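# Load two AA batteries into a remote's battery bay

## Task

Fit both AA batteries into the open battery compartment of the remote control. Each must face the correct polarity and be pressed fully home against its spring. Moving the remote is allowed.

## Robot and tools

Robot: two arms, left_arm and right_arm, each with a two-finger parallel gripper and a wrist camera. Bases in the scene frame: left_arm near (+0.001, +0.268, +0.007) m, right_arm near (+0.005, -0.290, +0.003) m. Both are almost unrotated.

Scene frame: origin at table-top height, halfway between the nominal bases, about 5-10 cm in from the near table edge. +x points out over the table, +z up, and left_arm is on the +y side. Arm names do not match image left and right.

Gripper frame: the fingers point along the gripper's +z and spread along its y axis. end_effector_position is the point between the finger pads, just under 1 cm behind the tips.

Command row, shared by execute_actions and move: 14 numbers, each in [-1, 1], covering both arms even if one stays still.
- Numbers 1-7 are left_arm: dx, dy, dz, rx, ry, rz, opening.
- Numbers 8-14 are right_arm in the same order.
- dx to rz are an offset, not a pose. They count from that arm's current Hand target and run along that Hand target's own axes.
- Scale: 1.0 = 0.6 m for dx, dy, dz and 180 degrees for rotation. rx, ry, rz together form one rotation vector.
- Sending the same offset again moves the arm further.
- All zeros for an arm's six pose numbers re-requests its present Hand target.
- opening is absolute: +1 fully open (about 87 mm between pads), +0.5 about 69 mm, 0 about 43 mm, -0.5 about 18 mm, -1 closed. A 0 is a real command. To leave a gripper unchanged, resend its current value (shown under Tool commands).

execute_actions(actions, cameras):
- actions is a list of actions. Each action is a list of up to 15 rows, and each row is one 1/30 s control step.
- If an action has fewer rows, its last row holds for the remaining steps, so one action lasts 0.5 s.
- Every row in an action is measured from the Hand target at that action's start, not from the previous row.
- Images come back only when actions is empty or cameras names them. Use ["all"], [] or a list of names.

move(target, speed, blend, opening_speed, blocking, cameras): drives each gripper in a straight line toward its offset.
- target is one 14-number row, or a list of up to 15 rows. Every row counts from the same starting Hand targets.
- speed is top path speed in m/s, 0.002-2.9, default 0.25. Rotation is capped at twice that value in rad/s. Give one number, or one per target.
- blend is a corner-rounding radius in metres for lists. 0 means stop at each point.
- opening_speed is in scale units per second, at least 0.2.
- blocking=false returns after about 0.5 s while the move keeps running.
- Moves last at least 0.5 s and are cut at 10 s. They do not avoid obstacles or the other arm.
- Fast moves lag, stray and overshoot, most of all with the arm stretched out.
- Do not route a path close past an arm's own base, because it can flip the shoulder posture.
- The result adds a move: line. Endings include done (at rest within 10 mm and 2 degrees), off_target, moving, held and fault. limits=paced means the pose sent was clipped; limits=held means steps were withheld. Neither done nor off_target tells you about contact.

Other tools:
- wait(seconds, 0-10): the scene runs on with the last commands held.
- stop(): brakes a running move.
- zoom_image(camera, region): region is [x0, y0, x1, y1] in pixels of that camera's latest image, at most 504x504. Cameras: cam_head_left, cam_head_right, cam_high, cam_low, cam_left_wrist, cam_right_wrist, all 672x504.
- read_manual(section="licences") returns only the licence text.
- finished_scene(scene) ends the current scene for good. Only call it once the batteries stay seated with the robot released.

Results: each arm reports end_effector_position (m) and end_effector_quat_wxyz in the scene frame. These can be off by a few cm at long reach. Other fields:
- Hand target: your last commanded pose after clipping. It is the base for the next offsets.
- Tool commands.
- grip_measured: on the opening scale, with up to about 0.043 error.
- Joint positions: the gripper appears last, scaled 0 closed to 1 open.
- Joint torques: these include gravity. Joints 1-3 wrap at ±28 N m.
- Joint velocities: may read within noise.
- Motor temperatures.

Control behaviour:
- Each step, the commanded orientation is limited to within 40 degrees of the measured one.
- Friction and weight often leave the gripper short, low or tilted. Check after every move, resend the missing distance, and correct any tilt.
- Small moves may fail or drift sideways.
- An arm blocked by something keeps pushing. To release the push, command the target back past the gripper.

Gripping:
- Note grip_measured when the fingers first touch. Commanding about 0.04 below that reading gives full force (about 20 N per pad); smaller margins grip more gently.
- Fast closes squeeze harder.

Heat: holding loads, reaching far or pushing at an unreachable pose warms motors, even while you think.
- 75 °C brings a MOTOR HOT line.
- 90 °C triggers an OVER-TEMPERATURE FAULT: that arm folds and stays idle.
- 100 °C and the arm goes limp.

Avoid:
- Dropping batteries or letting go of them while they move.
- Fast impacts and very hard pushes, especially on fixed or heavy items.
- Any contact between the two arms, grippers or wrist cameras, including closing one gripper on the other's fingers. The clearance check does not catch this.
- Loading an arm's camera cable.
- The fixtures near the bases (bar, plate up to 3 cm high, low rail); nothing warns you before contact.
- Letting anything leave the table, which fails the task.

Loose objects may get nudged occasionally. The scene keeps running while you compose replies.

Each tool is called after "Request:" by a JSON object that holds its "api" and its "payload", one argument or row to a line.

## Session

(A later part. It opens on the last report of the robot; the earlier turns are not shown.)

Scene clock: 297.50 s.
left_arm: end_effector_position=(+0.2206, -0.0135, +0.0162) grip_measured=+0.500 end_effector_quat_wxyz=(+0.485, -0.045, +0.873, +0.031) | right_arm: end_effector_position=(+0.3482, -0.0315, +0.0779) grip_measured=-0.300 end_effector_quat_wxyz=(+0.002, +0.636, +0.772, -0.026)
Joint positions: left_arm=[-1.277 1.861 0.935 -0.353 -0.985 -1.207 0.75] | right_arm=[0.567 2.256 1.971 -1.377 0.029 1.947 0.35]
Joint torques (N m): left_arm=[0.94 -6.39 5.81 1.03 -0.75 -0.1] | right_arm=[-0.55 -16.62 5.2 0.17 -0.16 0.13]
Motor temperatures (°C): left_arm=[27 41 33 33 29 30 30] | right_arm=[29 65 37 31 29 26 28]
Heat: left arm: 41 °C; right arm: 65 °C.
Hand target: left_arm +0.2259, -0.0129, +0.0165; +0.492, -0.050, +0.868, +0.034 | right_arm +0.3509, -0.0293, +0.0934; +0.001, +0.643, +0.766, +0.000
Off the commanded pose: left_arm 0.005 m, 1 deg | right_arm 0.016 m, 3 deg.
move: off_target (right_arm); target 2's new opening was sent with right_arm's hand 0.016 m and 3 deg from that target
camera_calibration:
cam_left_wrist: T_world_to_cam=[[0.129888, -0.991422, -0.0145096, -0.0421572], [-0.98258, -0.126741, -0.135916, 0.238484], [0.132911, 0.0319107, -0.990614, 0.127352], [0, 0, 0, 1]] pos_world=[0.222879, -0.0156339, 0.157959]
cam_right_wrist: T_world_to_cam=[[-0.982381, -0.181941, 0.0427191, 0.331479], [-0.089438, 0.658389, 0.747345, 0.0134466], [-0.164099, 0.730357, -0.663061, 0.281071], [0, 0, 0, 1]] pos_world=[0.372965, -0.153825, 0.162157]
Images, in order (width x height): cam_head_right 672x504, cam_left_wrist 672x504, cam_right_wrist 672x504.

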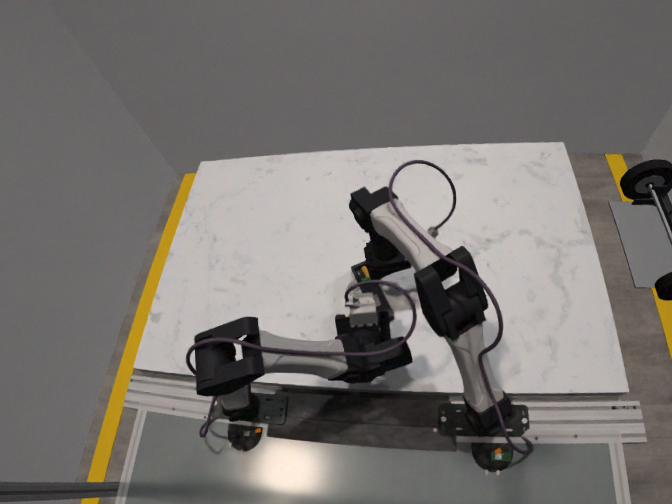

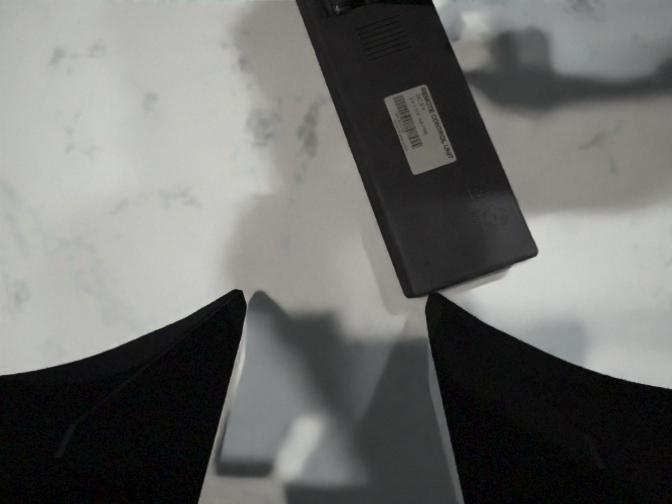

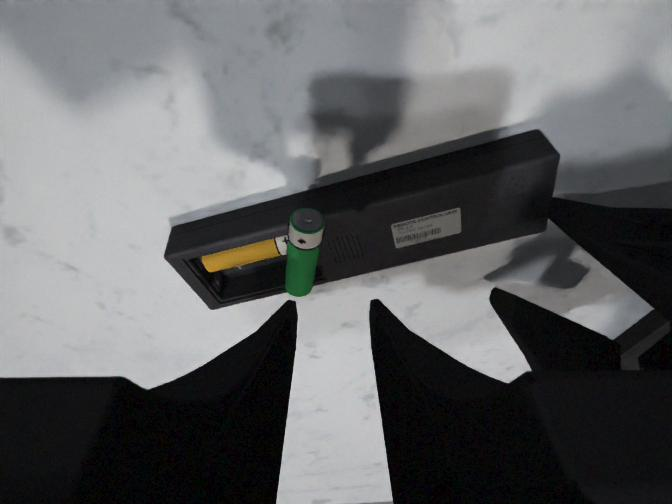

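Request:
{"api": "move", "payload": {
  "target": [0,0,0,0,0,0,0.5,0.004,0.0175,0.068,0,0,0,-0.3],
  "speed": 0.1,
  "cameras": ["cam_right_wrist"]
}}

Request:
{"api": "zoom_image", "payload": {
  "camera": "cam_right_wrist",
  "region": [200, 180, 450, 400]
}}

Scene clock: 300.53 s.
left_arm: end_effector_position=(+0.2206, -0.0135, +0.0162) grip_measured=+0.500 end_effector_quat_wxyz=(+0.485, -0.045, +0.873, +0.031) | right_arm: end_effector_position=(+0.3600, -0.0264, +0.0588) grip_measured=-0.300 end_effector_quat_wxyz=(+0.010, +0.638, +0.770, -0.002)
Joint positions: left_arm=[-1.277 1.861 0.935 -0.353 -0.985 -1.207 0.75] | right_arm=[0.562 2.258 1.896 -1.249 0.029 1.947 0.35]
Joint torques (N m): left_arm=[0.94 -6.39 5.82 1.03 -0.75 -0.1] | right_arm=[-0.68 -11.69 5.45 0.28 -0.14 0.11]
Motor temperatures (°C): left_arm=[27 41 33 33 29 30 30] | right_arm=[29 65 37 31 29 26 28]
Heat: left arm: 41 °C; right arm: 65 °C.
Hand target: left_arm +0.2259, -0.0129, +0.0165; +0.492, -0.050, +0.868, +0.034 | right_arm +0.3607, -0.0253, +0.0525; +0.001, +0.643, +0.766, +0.000
Off the commanded pose: left_arm 0.005 m, 1 deg | right_arm 0.006 m, 1 deg.
move: done
camera_calibration:
cam_right_wrist: T_world_to_cam=[[-0.984163, -0.177199, -0.00495739, 0.348407], [-0.118707, 0.638014, 0.76082, 0.0345547], [-0.131653, 0.749359, -0.648944, 0.254621], [0, 0, 0, 1]] pos_world=[0.380513, -0.151112, 0.140672]
Images, in order (width x height): cam_right_wrist 672x504.

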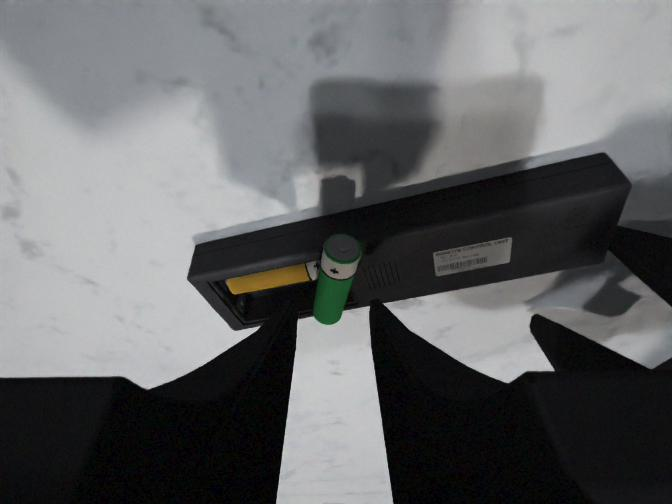

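Scaled by 2.016 from the camera's 672x504 image, which has a finer 960x720 frame.

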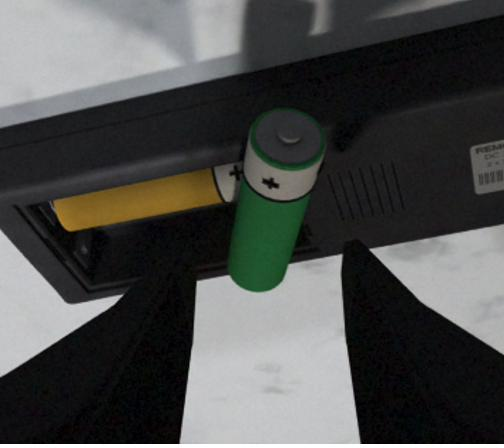

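Request:
{"api": "move", "payload": {
  "target": [
    [0,0,0,0,0,0,0.5,0,-0.0025,0.035,0,0,0,-0.3],
    [0,0,0,0,0,0,0.5,0,-0.0025,0.035,0,0,0,-0.68]
  ],
  "speed": 0.08,
  "opening_speed": 0.4,
  "cameras": ["cam_right_wrist"]
}}

Request:
{"api": "zoom_image", "payload": {
  "camera": "cam_right_wrist",
  "region": [200, 180, 450, 400]
}}

Scene clock: 303.73 s.
left_arm: end_effector_position=(+0.2206, -0.0135, +0.0162) grip_measured=+0.500 end_effector_quat_wxyz=(+0.485, -0.045, +0.873, +0.031) | right_arm: end_effector_position=(+0.3590, -0.0267, +0.0367) grip_measured=-0.607 end_effector_quat_wxyz=(+0.010, +0.638, +0.770, -0.003)
Joint positions: left_arm=[-1.277 1.861 0.935 -0.353 -0.985 -1.207 0.75] | right_arm=[0.562 2.266 1.822 -1.168 0.028 1.947 0.196]
Joint torques (N m): left_arm=[0.95 -6.41 5.82 1.03 -0.75 -0.1] | right_arm=[-0.46 -11.81 5.52 0.29 -0.12 0.1]
Motor temperatures (°C): left_arm=[27 41 33 33 29 30 30] | right_arm=[29 64 37 31 29 26 28]
Heat: left arm: 41 °C; right arm: 64 °C.
Hand target: left_arm +0.2259, -0.0129, +0.0165; +0.492, -0.050, +0.868, +0.034 | right_arm +0.3594, -0.0255, +0.0316; +0.001, +0.643, +0.766, +0.000
Off the commanded pose: left_arm 0.005 m, 1 deg | right_arm 0.005 m, 1 deg.
move: done
camera_calibration:
cam_right_wrist: T_world_to_cam=[[-0.984166, -0.177219, -0.0033943, 0.347176], [-0.117588, 0.638443, 0.760634, 0.0511134], [-0.132631, 0.748989, -0.649172, 0.240729], [0, 0, 0, 1]] pos_world=[0.379618, -0.15141, 0.118574]
Images, in order (width x height): cam_right_wrist 672x504.

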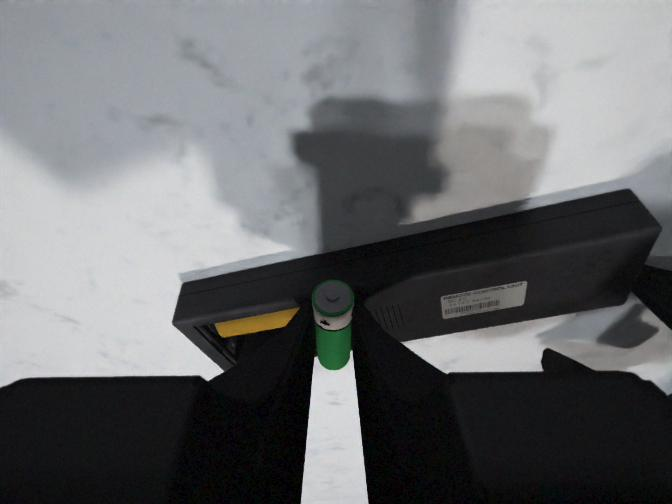

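Scaled by 2.016 from the camera's 672x504 image, which has a finer 960x720 frame.

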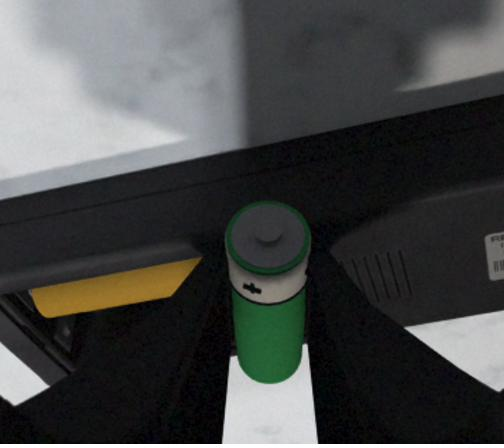

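Request:
{"api": "move", "payload": {
  "target": [
    [0,0,0,0,0,0,0.5,0,0,-0.09,0,0,0,-0.7],
    [0,0,0,0,0,0,0.5,0.044,0.048,-0.089,-0.0941,-0.0684,-0.5943,-0.7]
  ],
  "speed": 0.2,
  "cameras": ["cam_right_wrist","cam_left_wrist","cam_low"]
}}

Request:
{"api": "zoom_image", "payload": {
  "camera": "cam_right_wrist",
  "region": [200, 130, 450, 400]
}}

Scene clock: 313.17 s.
left_arm: end_effector_position=(+0.2206, -0.0135, +0.0162) grip_measured=+0.500 end_effector_quat_wxyz=(+0.485, -0.045, +0.873, +0.031) | right_arm: end_effector_position=(+0.3822, -0.0039, +0.0825) grip_measured=-0.607 end_effector_quat_wxyz=(+0.144, -0.231, +0.962, +0.024)
Joint positions: left_arm=[-1.277 1.861 0.935 -0.353 -0.985 -1.207 0.75] | right_arm=[0.662 2.346 2.14 -1.124 0.079 0.179 0.196]
Joint torques (N m): left_arm=[0.94 -6.41 5.82 1.03 -0.74 -0.1] | right_arm=[0.44 -13.76 8.12 0.9 -0.15 0]
Motor temperatures (°C): left_arm=[27 41 33 33 29 30 30] | right_arm=[29 63 38 31 29 26 28]
Heat: left arm: 41 °C; right arm: 63 °C.
Hand target: left_arm +0.2258, -0.0129, +0.0165; +0.492, -0.050, +0.868, +0.034 | right_arm +0.3830, +0.0055, +0.0849; +0.152, -0.239, +0.958, +0.037
Off the commanded pose: left_arm 0.005 m, 1 deg | right_arm 0.010 m, 2 deg.
move: done
camera_calibration:
cam_left_wrist: T_world_to_cam=[[0.129888, -0.991422, -0.0145096, -0.0421572], [-0.98258, -0.126741, -0.135916, 0.238484], [0.132911, 0.0319107, -0.990614, 0.127352], [0, 0, 0, 1]] pos_world=[0.222879, -0.0156339, 0.157959]
cam_right_wrist: T_world_to_cam=[[0.442948, -0.896249, 0.0231072, -0.176129], [-0.750632, -0.356641, 0.5562, 0.25946], [-0.490253, -0.263713, -0.830727, 0.404116], [0, 0, 0, 1]] pos_world=[0.470894, 0.0412488, 0.195468]
Images, in order (width x height): cam_low 672x504, cam_left_wrist 672x504, cam_right_wrist 672x504.

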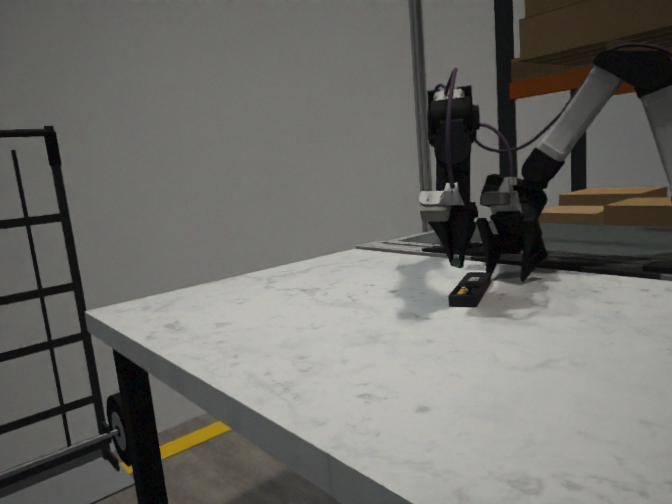

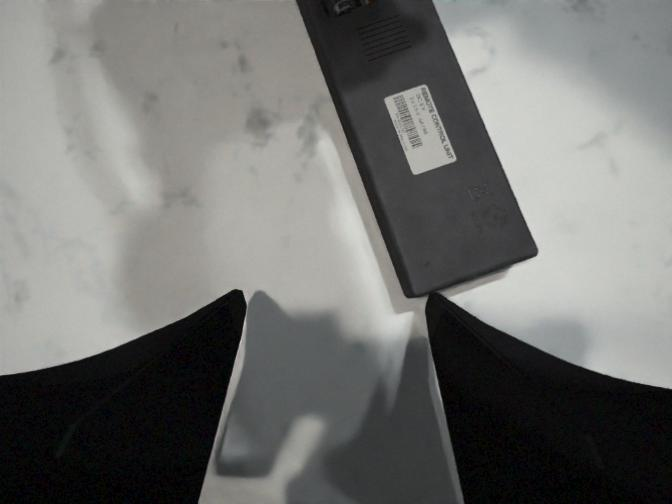

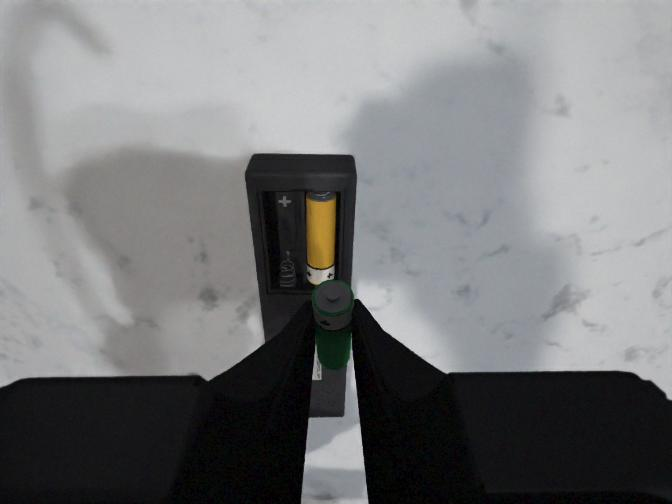

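Scaled by 1.867 from the camera's 672x504 image, which has a finer 960x720 frame.

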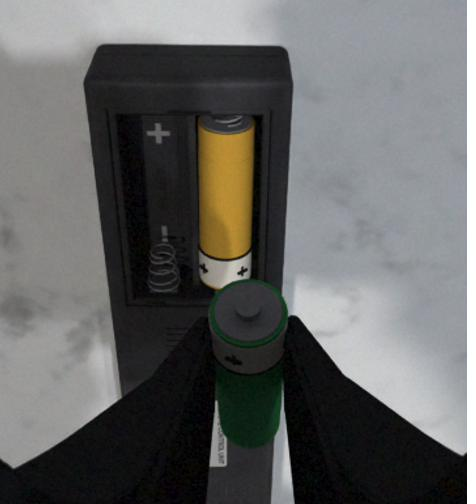

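Request:
{"api": "move", "payload": {
  "target": [
    [0,0,0,0,0,0,0.5,-0.011,0.039,0.0,0,0,0,-0.7],
    [0,0,0,0,0,0,0.5,0.0045,0.039,0.045,0,0,0,-0.7]
  ],
  "speed": 0.15,
  "cameras": ["cam_right_wrist","cam_low"]
}}

Request:
{"api": "zoom_image", "payload": {
  "camera": "cam_right_wrist",
  "region": [200, 180, 450, 450]
}}

Scene clock: 317.03 s.
left_arm: end_effector_position=(+0.2206, -0.0135, +0.0162) grip_measured=+0.500 end_effector_quat_wxyz=(+0.485, -0.045, +0.873, +0.031) | right_arm: end_effector_position=(+0.3769, +0.0251, +0.0589) grip_measured=-0.607 end_effector_quat_wxyz=(+0.148, -0.242, +0.959, +0.031)
Joint positions: left_arm=[-1.277 1.861 0.935 -0.353 -0.985 -1.207 0.75] | right_arm=[0.713 2.403 2.142 -1.06 0.079 0.207 0.196]
Joint torques (N m): left_arm=[0.95 -6.39 5.81 1.03 -0.74 -0.1] | right_arm=[-0.05 -14.58 6.37 0.92 -0.06 0.12]
Motor temperatures (°C): left_arm=[27 41 33 33 29 30 30] | right_arm=[29 63 38 31 29 26 28]
Heat: left arm: 41 °C; right arm: 63 °C.
Hand target: left_arm +0.2258, -0.0129, +0.0165; +0.492, -0.050, +0.868, +0.034 | right_arm +0.3772, +0.0288, +0.0584; +0.152, -0.239, +0.958, +0.037
Off the commanded pose: left_arm 0.005 m, 1 deg | right_arm 0.004 m, 1 deg.
move: done
camera_calibration:
cam_right_wrist: T_world_to_cam=[[0.4639, -0.885761, 0.014966, -0.154993], [-0.744971, -0.38091, 0.547655, 0.277944], [-0.479391, -0.265206, -0.83657, 0.385946], [0, 0, 0, 1]] pos_world=[0.46398, 0.0709401, 0.172974]
Images, in order (width x height): cam_low 672x504, cam_right_wrist 672x504.

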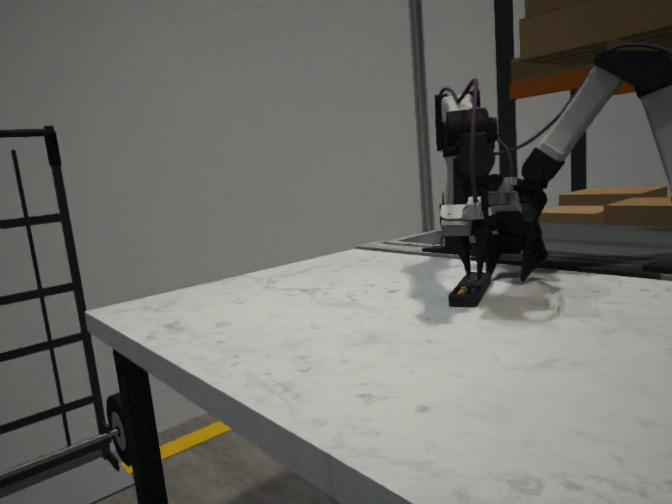

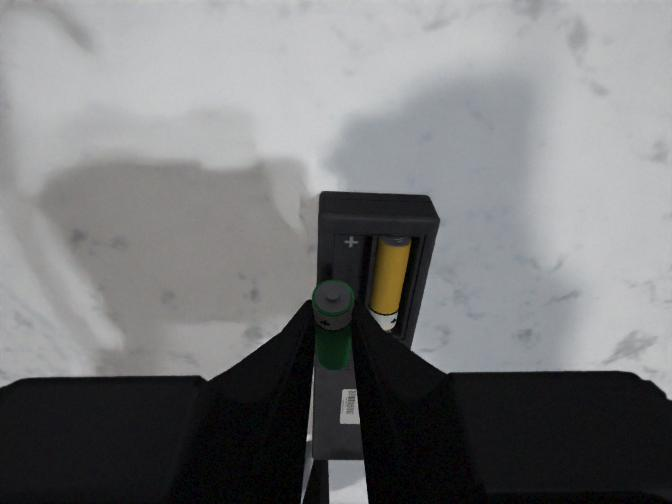

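Scaled by 1.867 from the camera's 672x504 image, which has a finer 960x720 frame.

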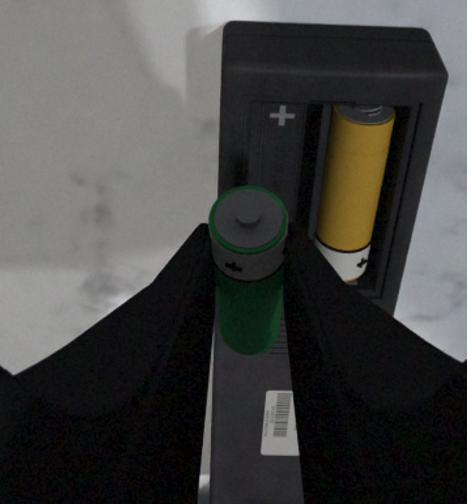

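Request:
{"api": "move", "payload": {
  "target": [
    [0,0,0,0,0,0,0.5,0.01,-0.0142,-0.003,0.0069,0,0.0211,-0.7],
    [0,0,0,0,0,0,0.5,0.018,-0.0142,0.02,0.0069,0,0.0211,-0.7]
  ],
  "speed": 0.08,
  "cameras": ["cam_right_wrist","cam_low"]
}}

Request:
{"api": "zoom_image", "payload": {
  "camera": "cam_right_wrist",
  "region": [200, 180, 450, 450]
}}

Scene clock: 321.27 s.
left_arm: end_effector_position=(+0.2206, -0.0135, +0.0162) grip_measured=+0.500 end_effector_quat_wxyz=(+0.485, -0.045, +0.873, +0.031) | right_arm: end_effector_position=(+0.3712, +0.0208, +0.0420) grip_measured=-0.607 end_effector_quat_wxyz=(+0.142, -0.215, +0.966, +0.032)
Joint positions: left_arm=[-1.277 1.861 0.935 -0.353 -0.985 -1.207 0.75] | right_arm=[0.709 2.378 2.033 -0.987 0.079 0.261 0.196]
Joint torques (N m): left_arm=[0.95 -6.39 5.82 1.03 -0.74 -0.1] | right_arm=[-0.66 -15.64 4.92 0.97 0.14 0.14]
Motor temperatures (°C): left_arm=[27 41 33 33 29 30 30] | right_arm=[29 64 38 31 29 26 28]
Heat: left arm: 41 °C; right arm: 64 °C.
Hand target: left_arm +0.2258, -0.0129, +0.0165; +0.492, -0.050, +0.868, +0.034 | right_arm +0.3753, +0.0182, +0.0435; +0.153, -0.206, +0.966, +0.032
Off the commanded pose: left_arm 0.005 m, 1 deg | right_arm 0.005 m, 2 deg.
move: done
camera_calibration:
cam_right_wrist: T_world_to_cam=[[0.415181, -0.909737, 0.00176464, -0.136746], [-0.756567, -0.3442, 0.555997, 0.284464], [-0.505204, -0.232174, -0.831183, 0.376534], [0, 0, 0, 1]] pos_world=[0.462217, 0.0609311, 0.155049]
Images, in order (width x height): cam_low 672x504, cam_right_wrist 672x504.

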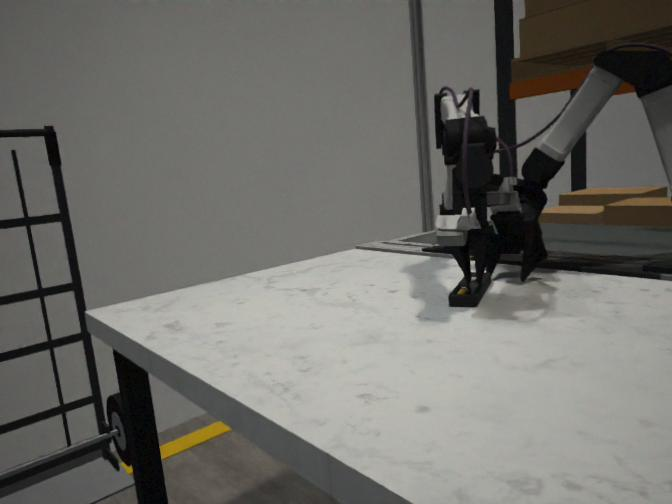

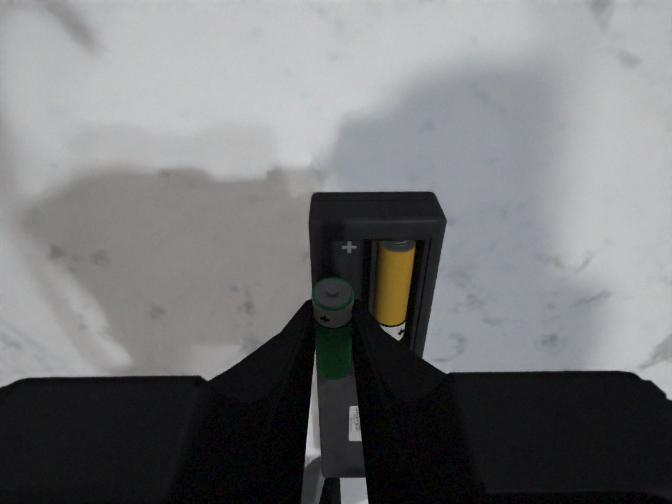

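Scaled by 1.867 from the camera's 672x504 image, which has a finer 960x720 frame.

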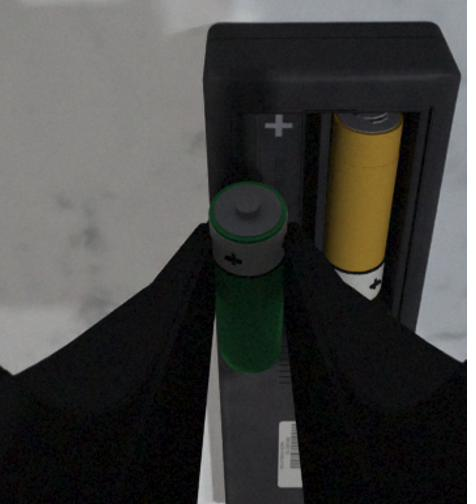

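Request:
{"api": "move", "payload": {
  "target": [
    [0,0,0,0,0,0,0.5,-0.006,0,-0.025,0,0,0,-0.7],
    [0,0,0,0,0,0,0.5,-0.025,-0.0125,-0.011,0,0,0,-0.7]
  ],
  "speed": 0.08,
  "cameras": ["cam_right_wrist","cam_low"]
}}

Request:
{"api": "zoom_image", "payload": {
  "camera": "cam_right_wrist",
  "region": [200, 180, 450, 450]
}}

Request:
{"api": "zoom_image", "payload": {
  "camera": "cam_low",
  "region": [420, 230, 520, 310]
}}

Scene clock: 324.20 s.
left_arm: end_effector_position=(+0.2206, -0.0135, +0.0162) grip_measured=+0.500 end_effector_quat_wxyz=(+0.485, -0.045, +0.873, +0.031) | right_arm: end_effector_position=(+0.3812, +0.0133, +0.0489) grip_measured=-0.607 end_effector_quat_wxyz=(+0.141, -0.205, +0.968, +0.030)
Joint positions: left_arm=[-1.277 1.861 0.935 -0.353 -0.985 -1.207 0.75] | right_arm=[0.684 2.397 2.094 -1.033 0.079 0.256 0.196]
Joint torques (N m): left_arm=[0.95 -6.41 5.82 1.03 -0.74 -0.1] | right_arm=[-0.39 -13.44 10.73 0.69 0.08 0.01]
Motor temperatures (°C): left_arm=[27 41 33 33 29 30 30] | right_arm=[29 64 38 31 29 26 28]
Heat: left arm: 41 °C; right arm: 64 °C.
Hand target: left_arm +0.2258, -0.0129, +0.0165; +0.492, -0.050, +0.868, +0.034 | right_arm +0.3896, +0.0164, +0.0546; +0.153, -0.206, +0.966, +0.032
Off the commanded pose: left_arm 0.005 m, 1 deg | right_arm 0.010 m, 1 deg.
move: done
camera_calibration:
cam_right_wrist: T_world_to_cam=[[0.396522, -0.91802, 0.00318058, -0.14058], [-0.761512, -0.326983, 0.559626, 0.287086], [-0.512708, -0.224326, -0.828739, 0.388251], [0, 0, 0, 1]] pos_world=[0.473422, 0.0519113, 0.161545]
Images, in order (width x height): cam_low 672x504, cam_right_wrist 672x504.

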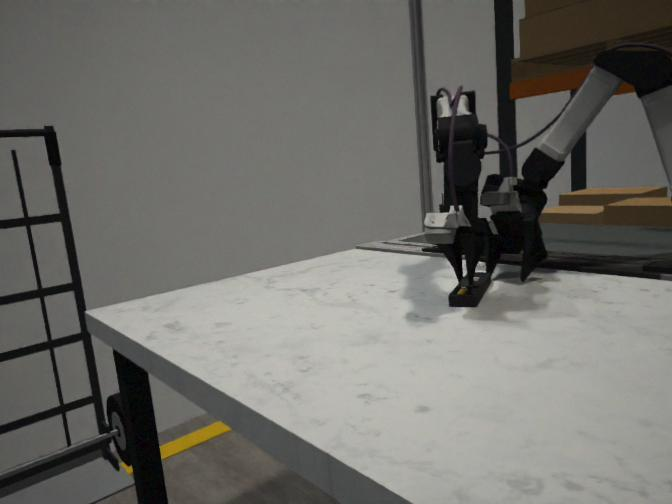

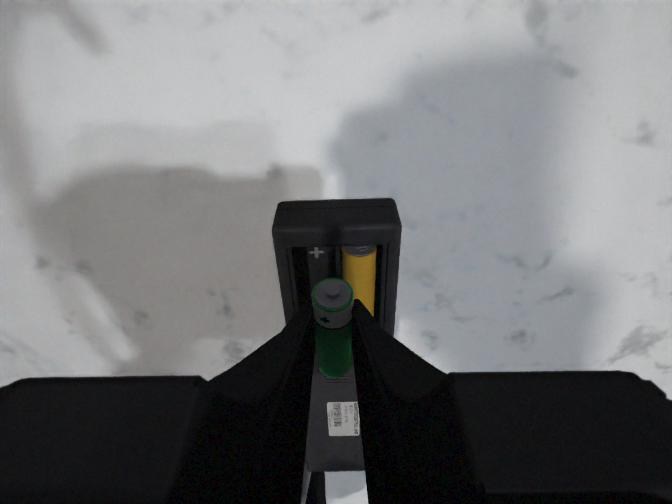

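Scaled by 1.867 from the camera's 672x504 image, which has a finer 960x720 frame.

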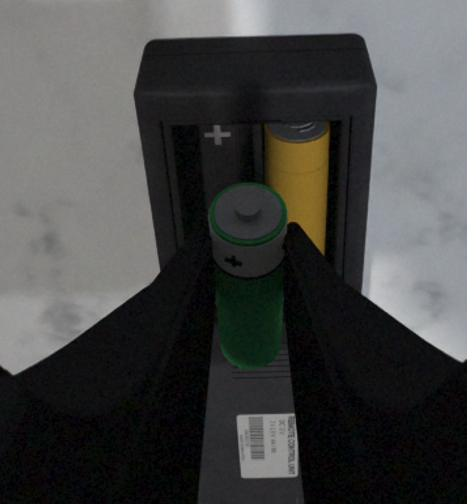

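Scaled by 5.040 from the camera's 672x504 image, which has a finer 960x720 frame.

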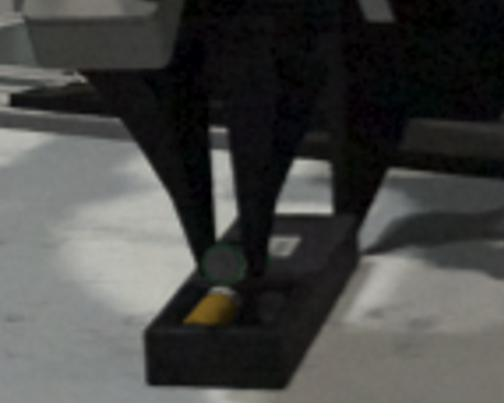

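Request:
{"api": "move", "payload": {
  "target": [
    [0,0,0,0,0,0,0.5,-0.019,0.0117,0.006,0,0,0,-0.7]
  ],
  "speed": 0.08,
  "cameras": ["cam_right_wrist"]
}}

Request:
{"api": "zoom_image", "payload": {
  "camera": "cam_right_wrist",
  "region": [200, 180, 450, 450]
}}

Scene clock: 327.20 s.
left_arm: end_effector_position=(+0.2206, -0.0135, +0.0162) grip_measured=+0.500 end_effector_quat_wxyz=(+0.485, -0.045, +0.873, +0.031) | right_arm: end_effector_position=(+0.3920, +0.0221, +0.0494) grip_measured=-0.607 end_effector_quat_wxyz=(+0.141, -0.205, +0.968, +0.030)
Joint positions: left_arm=[-1.277 1.861 0.935 -0.353 -0.985 -1.207 0.75] | right_arm=[0.684 2.475 2.234 -1.094 0.079 0.256 0.196]
Joint torques (N m): left_arm=[0.95 -6.41 5.82 1.03 -0.75 -0.1] | right_arm=[0.06 -13.67 10.8 0.73 0.14 0.08]
Motor temperatures (°C): left_arm=[27 41 33 33 29 30 30] | right_arm=[29 64 39 31 29 26 28]
Heat: left arm: 41 °C; right arm: 64 °C.
Hand target: left_arm +0.2258, -0.0129, +0.0165; +0.492, -0.050, +0.868, +0.034 | right_arm +0.3977, +0.0277, +0.0547; +0.153, -0.205, +0.966, +0.032
Off the commanded pose: left_arm 0.005 m, 1 deg | right_arm 0.010 m, 1 deg.
move: done
camera_calibration:
cam_right_wrist: T_world_to_cam=[[0.396499, -0.91803, 0.00311938, -0.136725], [-0.761715, -0.327086, 0.559289, 0.297933], [-0.512424, -0.224134, -0.828967, 0.396095], [0, 0, 0, 1]] pos_world=[0.48412, 0.0607104, 0.162146]
Images, in order (width x height): cam_right_wrist 672x504.

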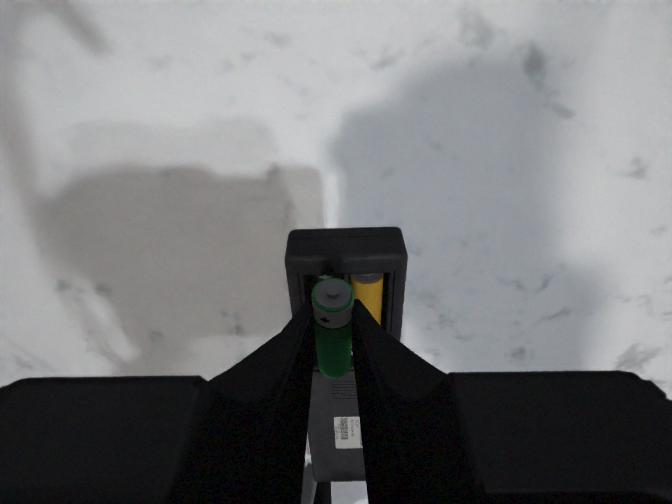

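Scaled by 1.867 from the camera's 672x504 image, which has a finer 960x720 frame.

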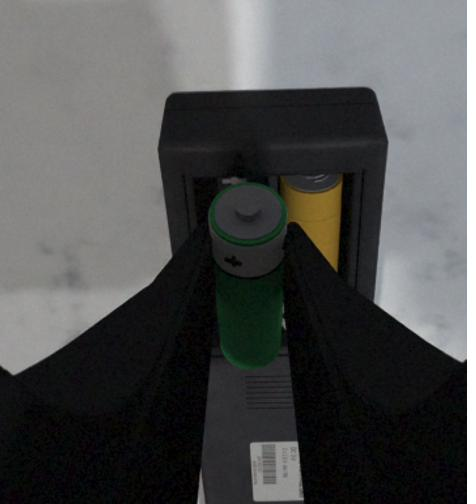

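Request:
{"api": "move", "payload": {
  "target": [
    [0,0,0,0,0,0,0.5,-0.016,0.005,0.005,0,0,0,-0.7],
    [0,0,0,0,0,0,0.5,-0.012,0.005,0.016,0,0,0,-0.7]
  ],
  "speed": 0.08,
  "cameras": ["cam_right_wrist","cam_low","cam_left_wrist"]
}}

Request:
{"api": "zoom_image", "payload": {
  "camera": "cam_right_wrist",
  "region": [200, 180, 450, 450]
}}

Request:
{"api": "zoom_image", "payload": {
  "camera": "cam_low",
  "region": [420, 230, 520, 310]
}}

Scene clock: 329.70 s.
left_arm: end_effector_position=(+0.2206, -0.0135, +0.0162) grip_measured=+0.500 end_effector_quat_wxyz=(+0.485, -0.045, +0.873, +0.031) | right_arm: end_effector_position=(+0.4027, +0.0308, +0.0501) grip_measured=-0.607 end_effector_quat_wxyz=(+0.146, -0.205, +0.967, +0.032)
Joint positions: left_arm=[-1.277 1.861 0.935 -0.353 -0.985 -1.207 0.75] | right_arm=[0.684 2.548 2.369 -1.145 0.079 0.256 0.196]
Joint torques (N m): left_arm=[0.94 -6.42 5.82 1.03 -0.75 -0.11] | right_arm=[0.2 -14.65 7.43 0.94 0.09 0.05]
Motor temperatures (°C): left_arm=[27 41 34 33 29 30 30] | right_arm=[29 64 39 31 29 26 28]
Heat: left arm: 41 °C; right arm: 64 °C.
Hand target: left_arm +0.2258, -0.0129, +0.0165; +0.492, -0.050, +0.868, +0.034 | right_arm +0.4054, +0.0344, +0.0477; +0.153, -0.205, +0.966, +0.032
Off the commanded pose: left_arm 0.005 m, 1 deg | right_arm 0.005 m, 1 deg.
move: done
camera_calibration:
cam_left_wrist: T_world_to_cam=[[0.129888, -0.991422, -0.0145096, -0.0421572], [-0.98258, -0.126741, -0.135916, 0.238484], [0.132911, 0.0319107, -0.990614, 0.127352], [0, 0, 0, 1]] pos_world=[0.222879, -0.0156339, 0.157959]
cam_right_wrist: T_world_to_cam=[[0.396525, -0.918024, -0.0000177107, -0.132874], [-0.766617, -0.331138, 0.550133, 0.311136], [-0.505041, -0.218128, -0.835077, 0.40131], [0, 0, 0, 1]] pos_world=[0.493888, 0.0685841, 0.163956]
Images, in order (width x height): cam_low 672x504, cam_left_wrist 672x504, cam_right_wrist 672x504.

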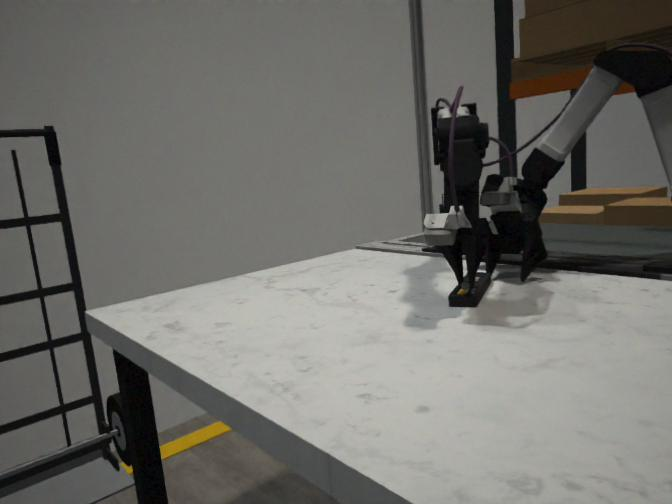

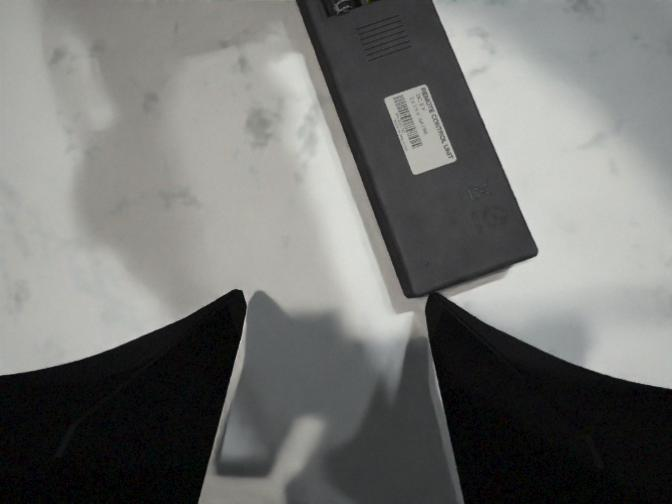

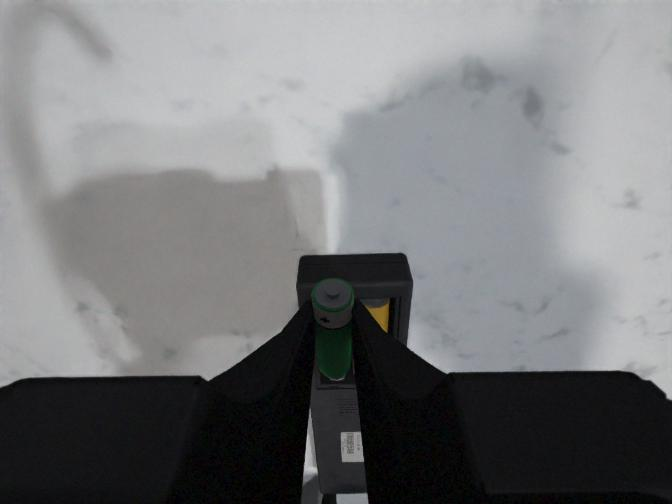

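Scaled by 1.867 from the camera's 672x504 image, which has a finer 960x720 frame.

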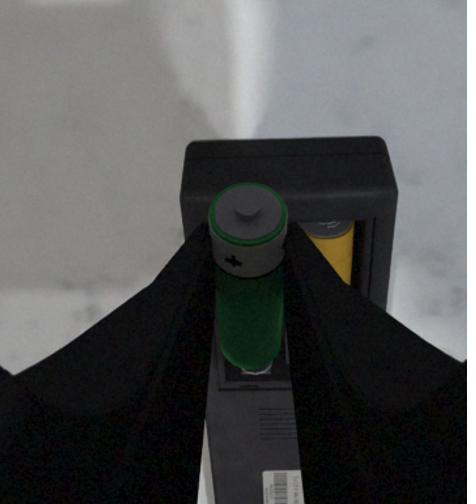

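Scaled by 5.040 from the camera's 672x504 image, which has a finer 960x720 frame.

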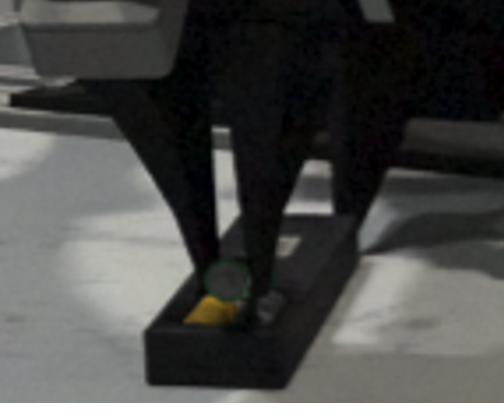

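Request:
{"api": "move", "payload": {
  "target": [
    [0,0,0,0,0,0,0.5,0.002,-0.002,0.025,0,0,0,-0.7]
  ],
  "speed": 0.06,
  "cameras": ["cam_right_wrist","cam_low"]
}}

Request:
{"api": "zoom_image", "payload": {
  "camera": "cam_right_wrist",
  "region": [200, 180, 450, 450]
}}

Request:
{"api": "zoom_image", "payload": {
  "camera": "cam_low",
  "region": [420, 230, 520, 310]
}}

Scene clock: 331.40 s.
left_arm: end_effector_position=(+0.2207, -0.0134, +0.0163) grip_measured=+0.500 end_effector_quat_wxyz=(+0.485, -0.045, +0.873, +0.031) | right_arm: end_effector_position=(+0.4068, +0.0343, +0.0417) grip_measured=-0.607 end_effector_quat_wxyz=(+0.152, -0.204, +0.966, +0.035)
Joint positions: left_arm=[-1.277 1.861 0.935 -0.353 -0.986 -1.207 0.75] | right_arm=[0.684 2.557 2.35 -1.103 0.079 0.256 0.196]
Joint torques (N m): left_arm=[0.95 -6.41 5.81 1.03 -0.74 -0.1] | right_arm=[-0.12 -14.28 6.11 1.02 0.1 0]
Motor temperatures (°C): left_arm=[27 41 34 33 29 30 30] | right_arm=[29 64 39 31 29 26 28]
Heat: left arm: 41 °C; right arm: 64 °C.
Hand target: left_arm +0.2258, -0.0129, +0.0165; +0.492, -0.050, +0.868, +0.034 | right_arm +0.4091, +0.0347, +0.0331; +0.153, -0.205, +0.966, +0.032
Off the commanded pose: left_arm 0.005 m, 1 deg | right_arm 0.009 m, 0 deg.
move: done
camera_calibration:
cam_right_wrist: T_world_to_cam=[[0.396447, -0.91805, -0.00372774, -0.131161], [-0.772279, -0.335688, 0.539351, 0.323006], [-0.496402, -0.210945, -0.842073, 0.393635], [0, 0, 0, 1]] pos_world=[0.49685, 0.0710528, 0.156767]
Images, in order (width x height): cam_low 672x504, cam_right_wrist 672x504.

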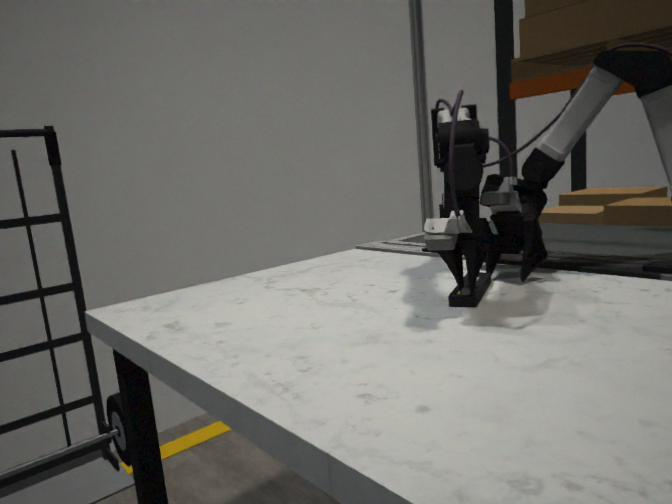

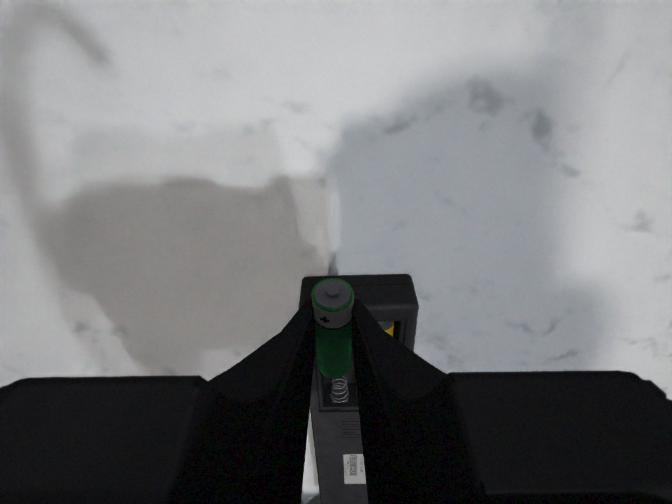

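Scaled by 1.867 from the camera's 672x504 image, which has a finer 960x720 frame.

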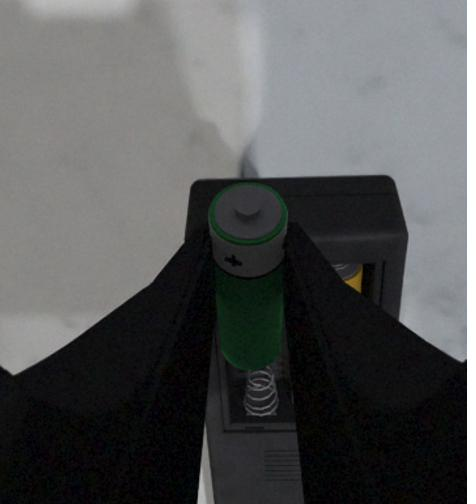

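Scaled by 5.040 from the camera's 672x504 image, which has a finer 960x720 frame.

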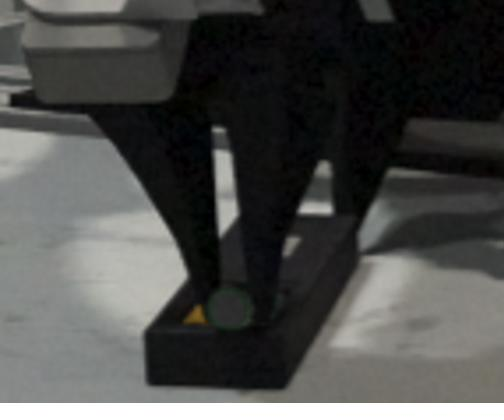

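Request:
{"api": "move", "payload": {
  "target": [
    [0,0,0,0,0,0,0.5,0.055,-0.002,-0.024,0,0,0,-0.8]
  ],
  "speed": 0.06,
  "cameras": ["cam_right_wrist","cam_low","cam_left_wrist"]
}}

Request:
{"api": "zoom_image", "payload": {
  "camera": "cam_right_wrist",
  "region": [200, 180, 450, 450]
}}

Request:
{"api": "zoom_image", "payload": {
  "camera": "cam_low",
  "region": [420, 230, 520, 310]
}}

Scene clock: 333.60 s.
left_arm: end_effector_position=(+0.2208, -0.0134, +0.0163) grip_measured=+0.500 end_effector_quat_wxyz=(+0.485, -0.045, +0.873, +0.031) | right_arm: end_effector_position=(+0.3840, +0.0205, +0.0350) grip_measured=-0.607 end_effector_quat_wxyz=(+0.156, -0.206, +0.965, +0.037)
Joint positions: left_arm=[-1.277 1.861 0.935 -0.353 -0.987 -1.207 0.75] | right_arm=[0.692 2.392 2.026 -0.936 0.081 0.26 0.196]
Joint torques (N m): left_arm=[0.94 -6.41 5.82 1.03 -0.74 -0.1] | right_arm=[0.64 -16.14 4.83 0.73 0.1 0.15]
Motor temperatures (°C): left_arm=[27 41 34 33 29 30 30] | right_arm=[29 64 39 31 29 26 28]
Heat: left arm: 41 °C; right arm: 64 °C.
Hand target: left_arm +0.2259, -0.0129, +0.0166; +0.493, -0.050, +0.868, +0.035 | right_arm +0.3768, +0.0191, +0.0366; +0.153, -0.206, +0.966, +0.032
Off the commanded pose: left_arm 0.005 m, 1 deg | right_arm 0.008 m, 1 deg.
move: done
camera_calibration:
cam_left_wrist: T_world_to_cam=[[0.130379, -0.991354, -0.0147584, -0.0422217], [-0.982325, -0.127147, -0.137376, 0.238684], [0.134311, 0.0324084, -0.990409, 0.127214], [0, 0, 0, 1]] pos_world=[0.222884, -0.0156315, 0.158161]
cam_right_wrist: T_world_to_cam=[[0.399629, -0.916662, -0.00526768, -0.135954], [-0.775014, -0.340934, 0.532088, 0.305769], [-0.489541, -0.208556, -0.846672, 0.371203], [0, 0, 0, 1]] pos_world=[0.473025, 0.05704, 0.150876]
Images, in order (width x height): cam_low 672x504, cam_left_wrist 672x504, cam_right_wrist 672x504.

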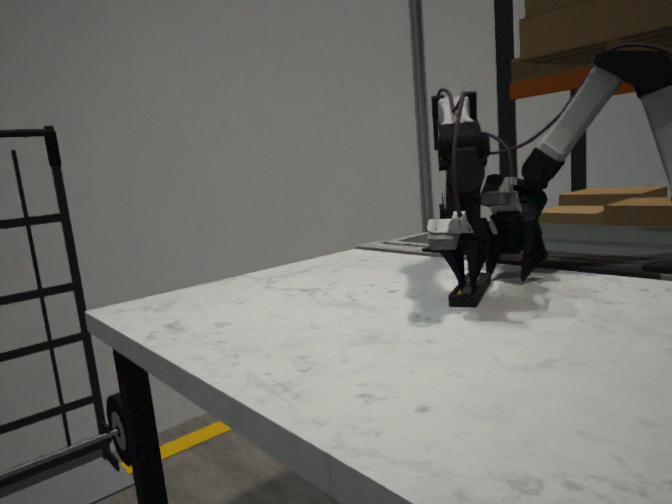

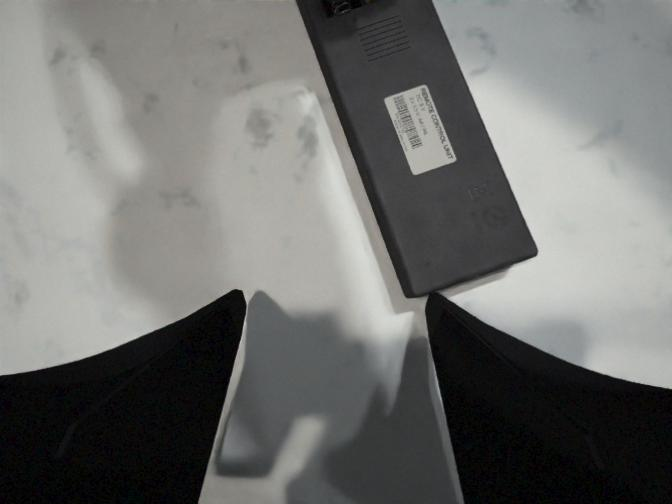

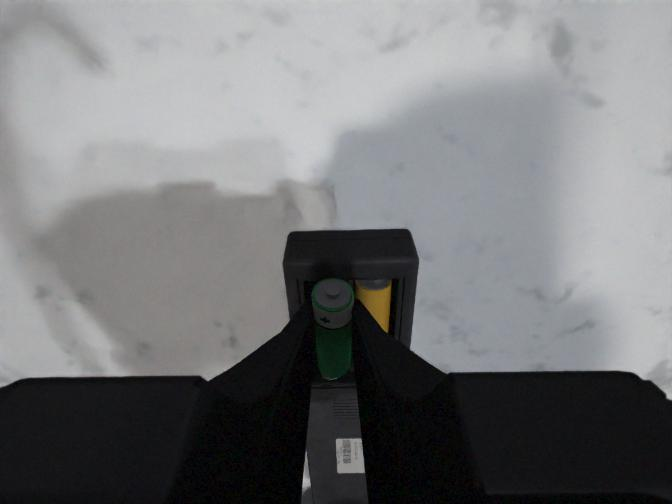

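Scaled by 1.867 from the camera's 672x504 image, which has a finer 960x720 frame.

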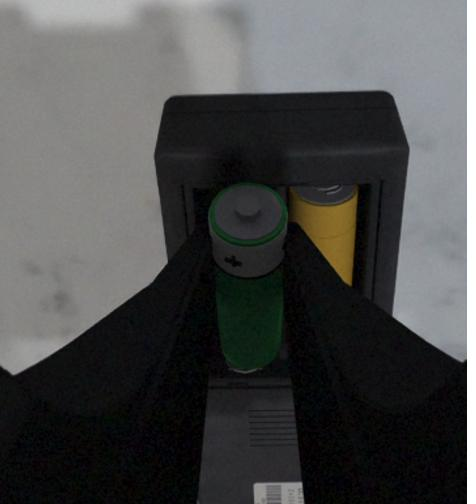

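Scaled by 5.040 from the camera's 672x504 image, which has a finer 960x720 frame.

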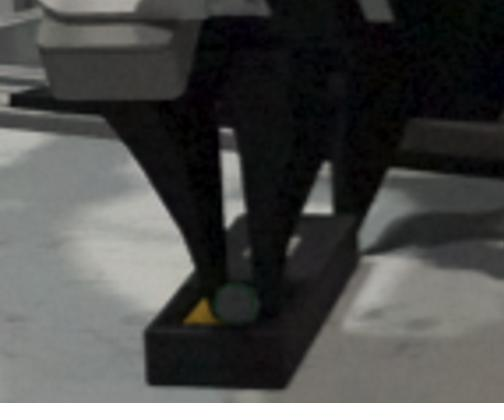

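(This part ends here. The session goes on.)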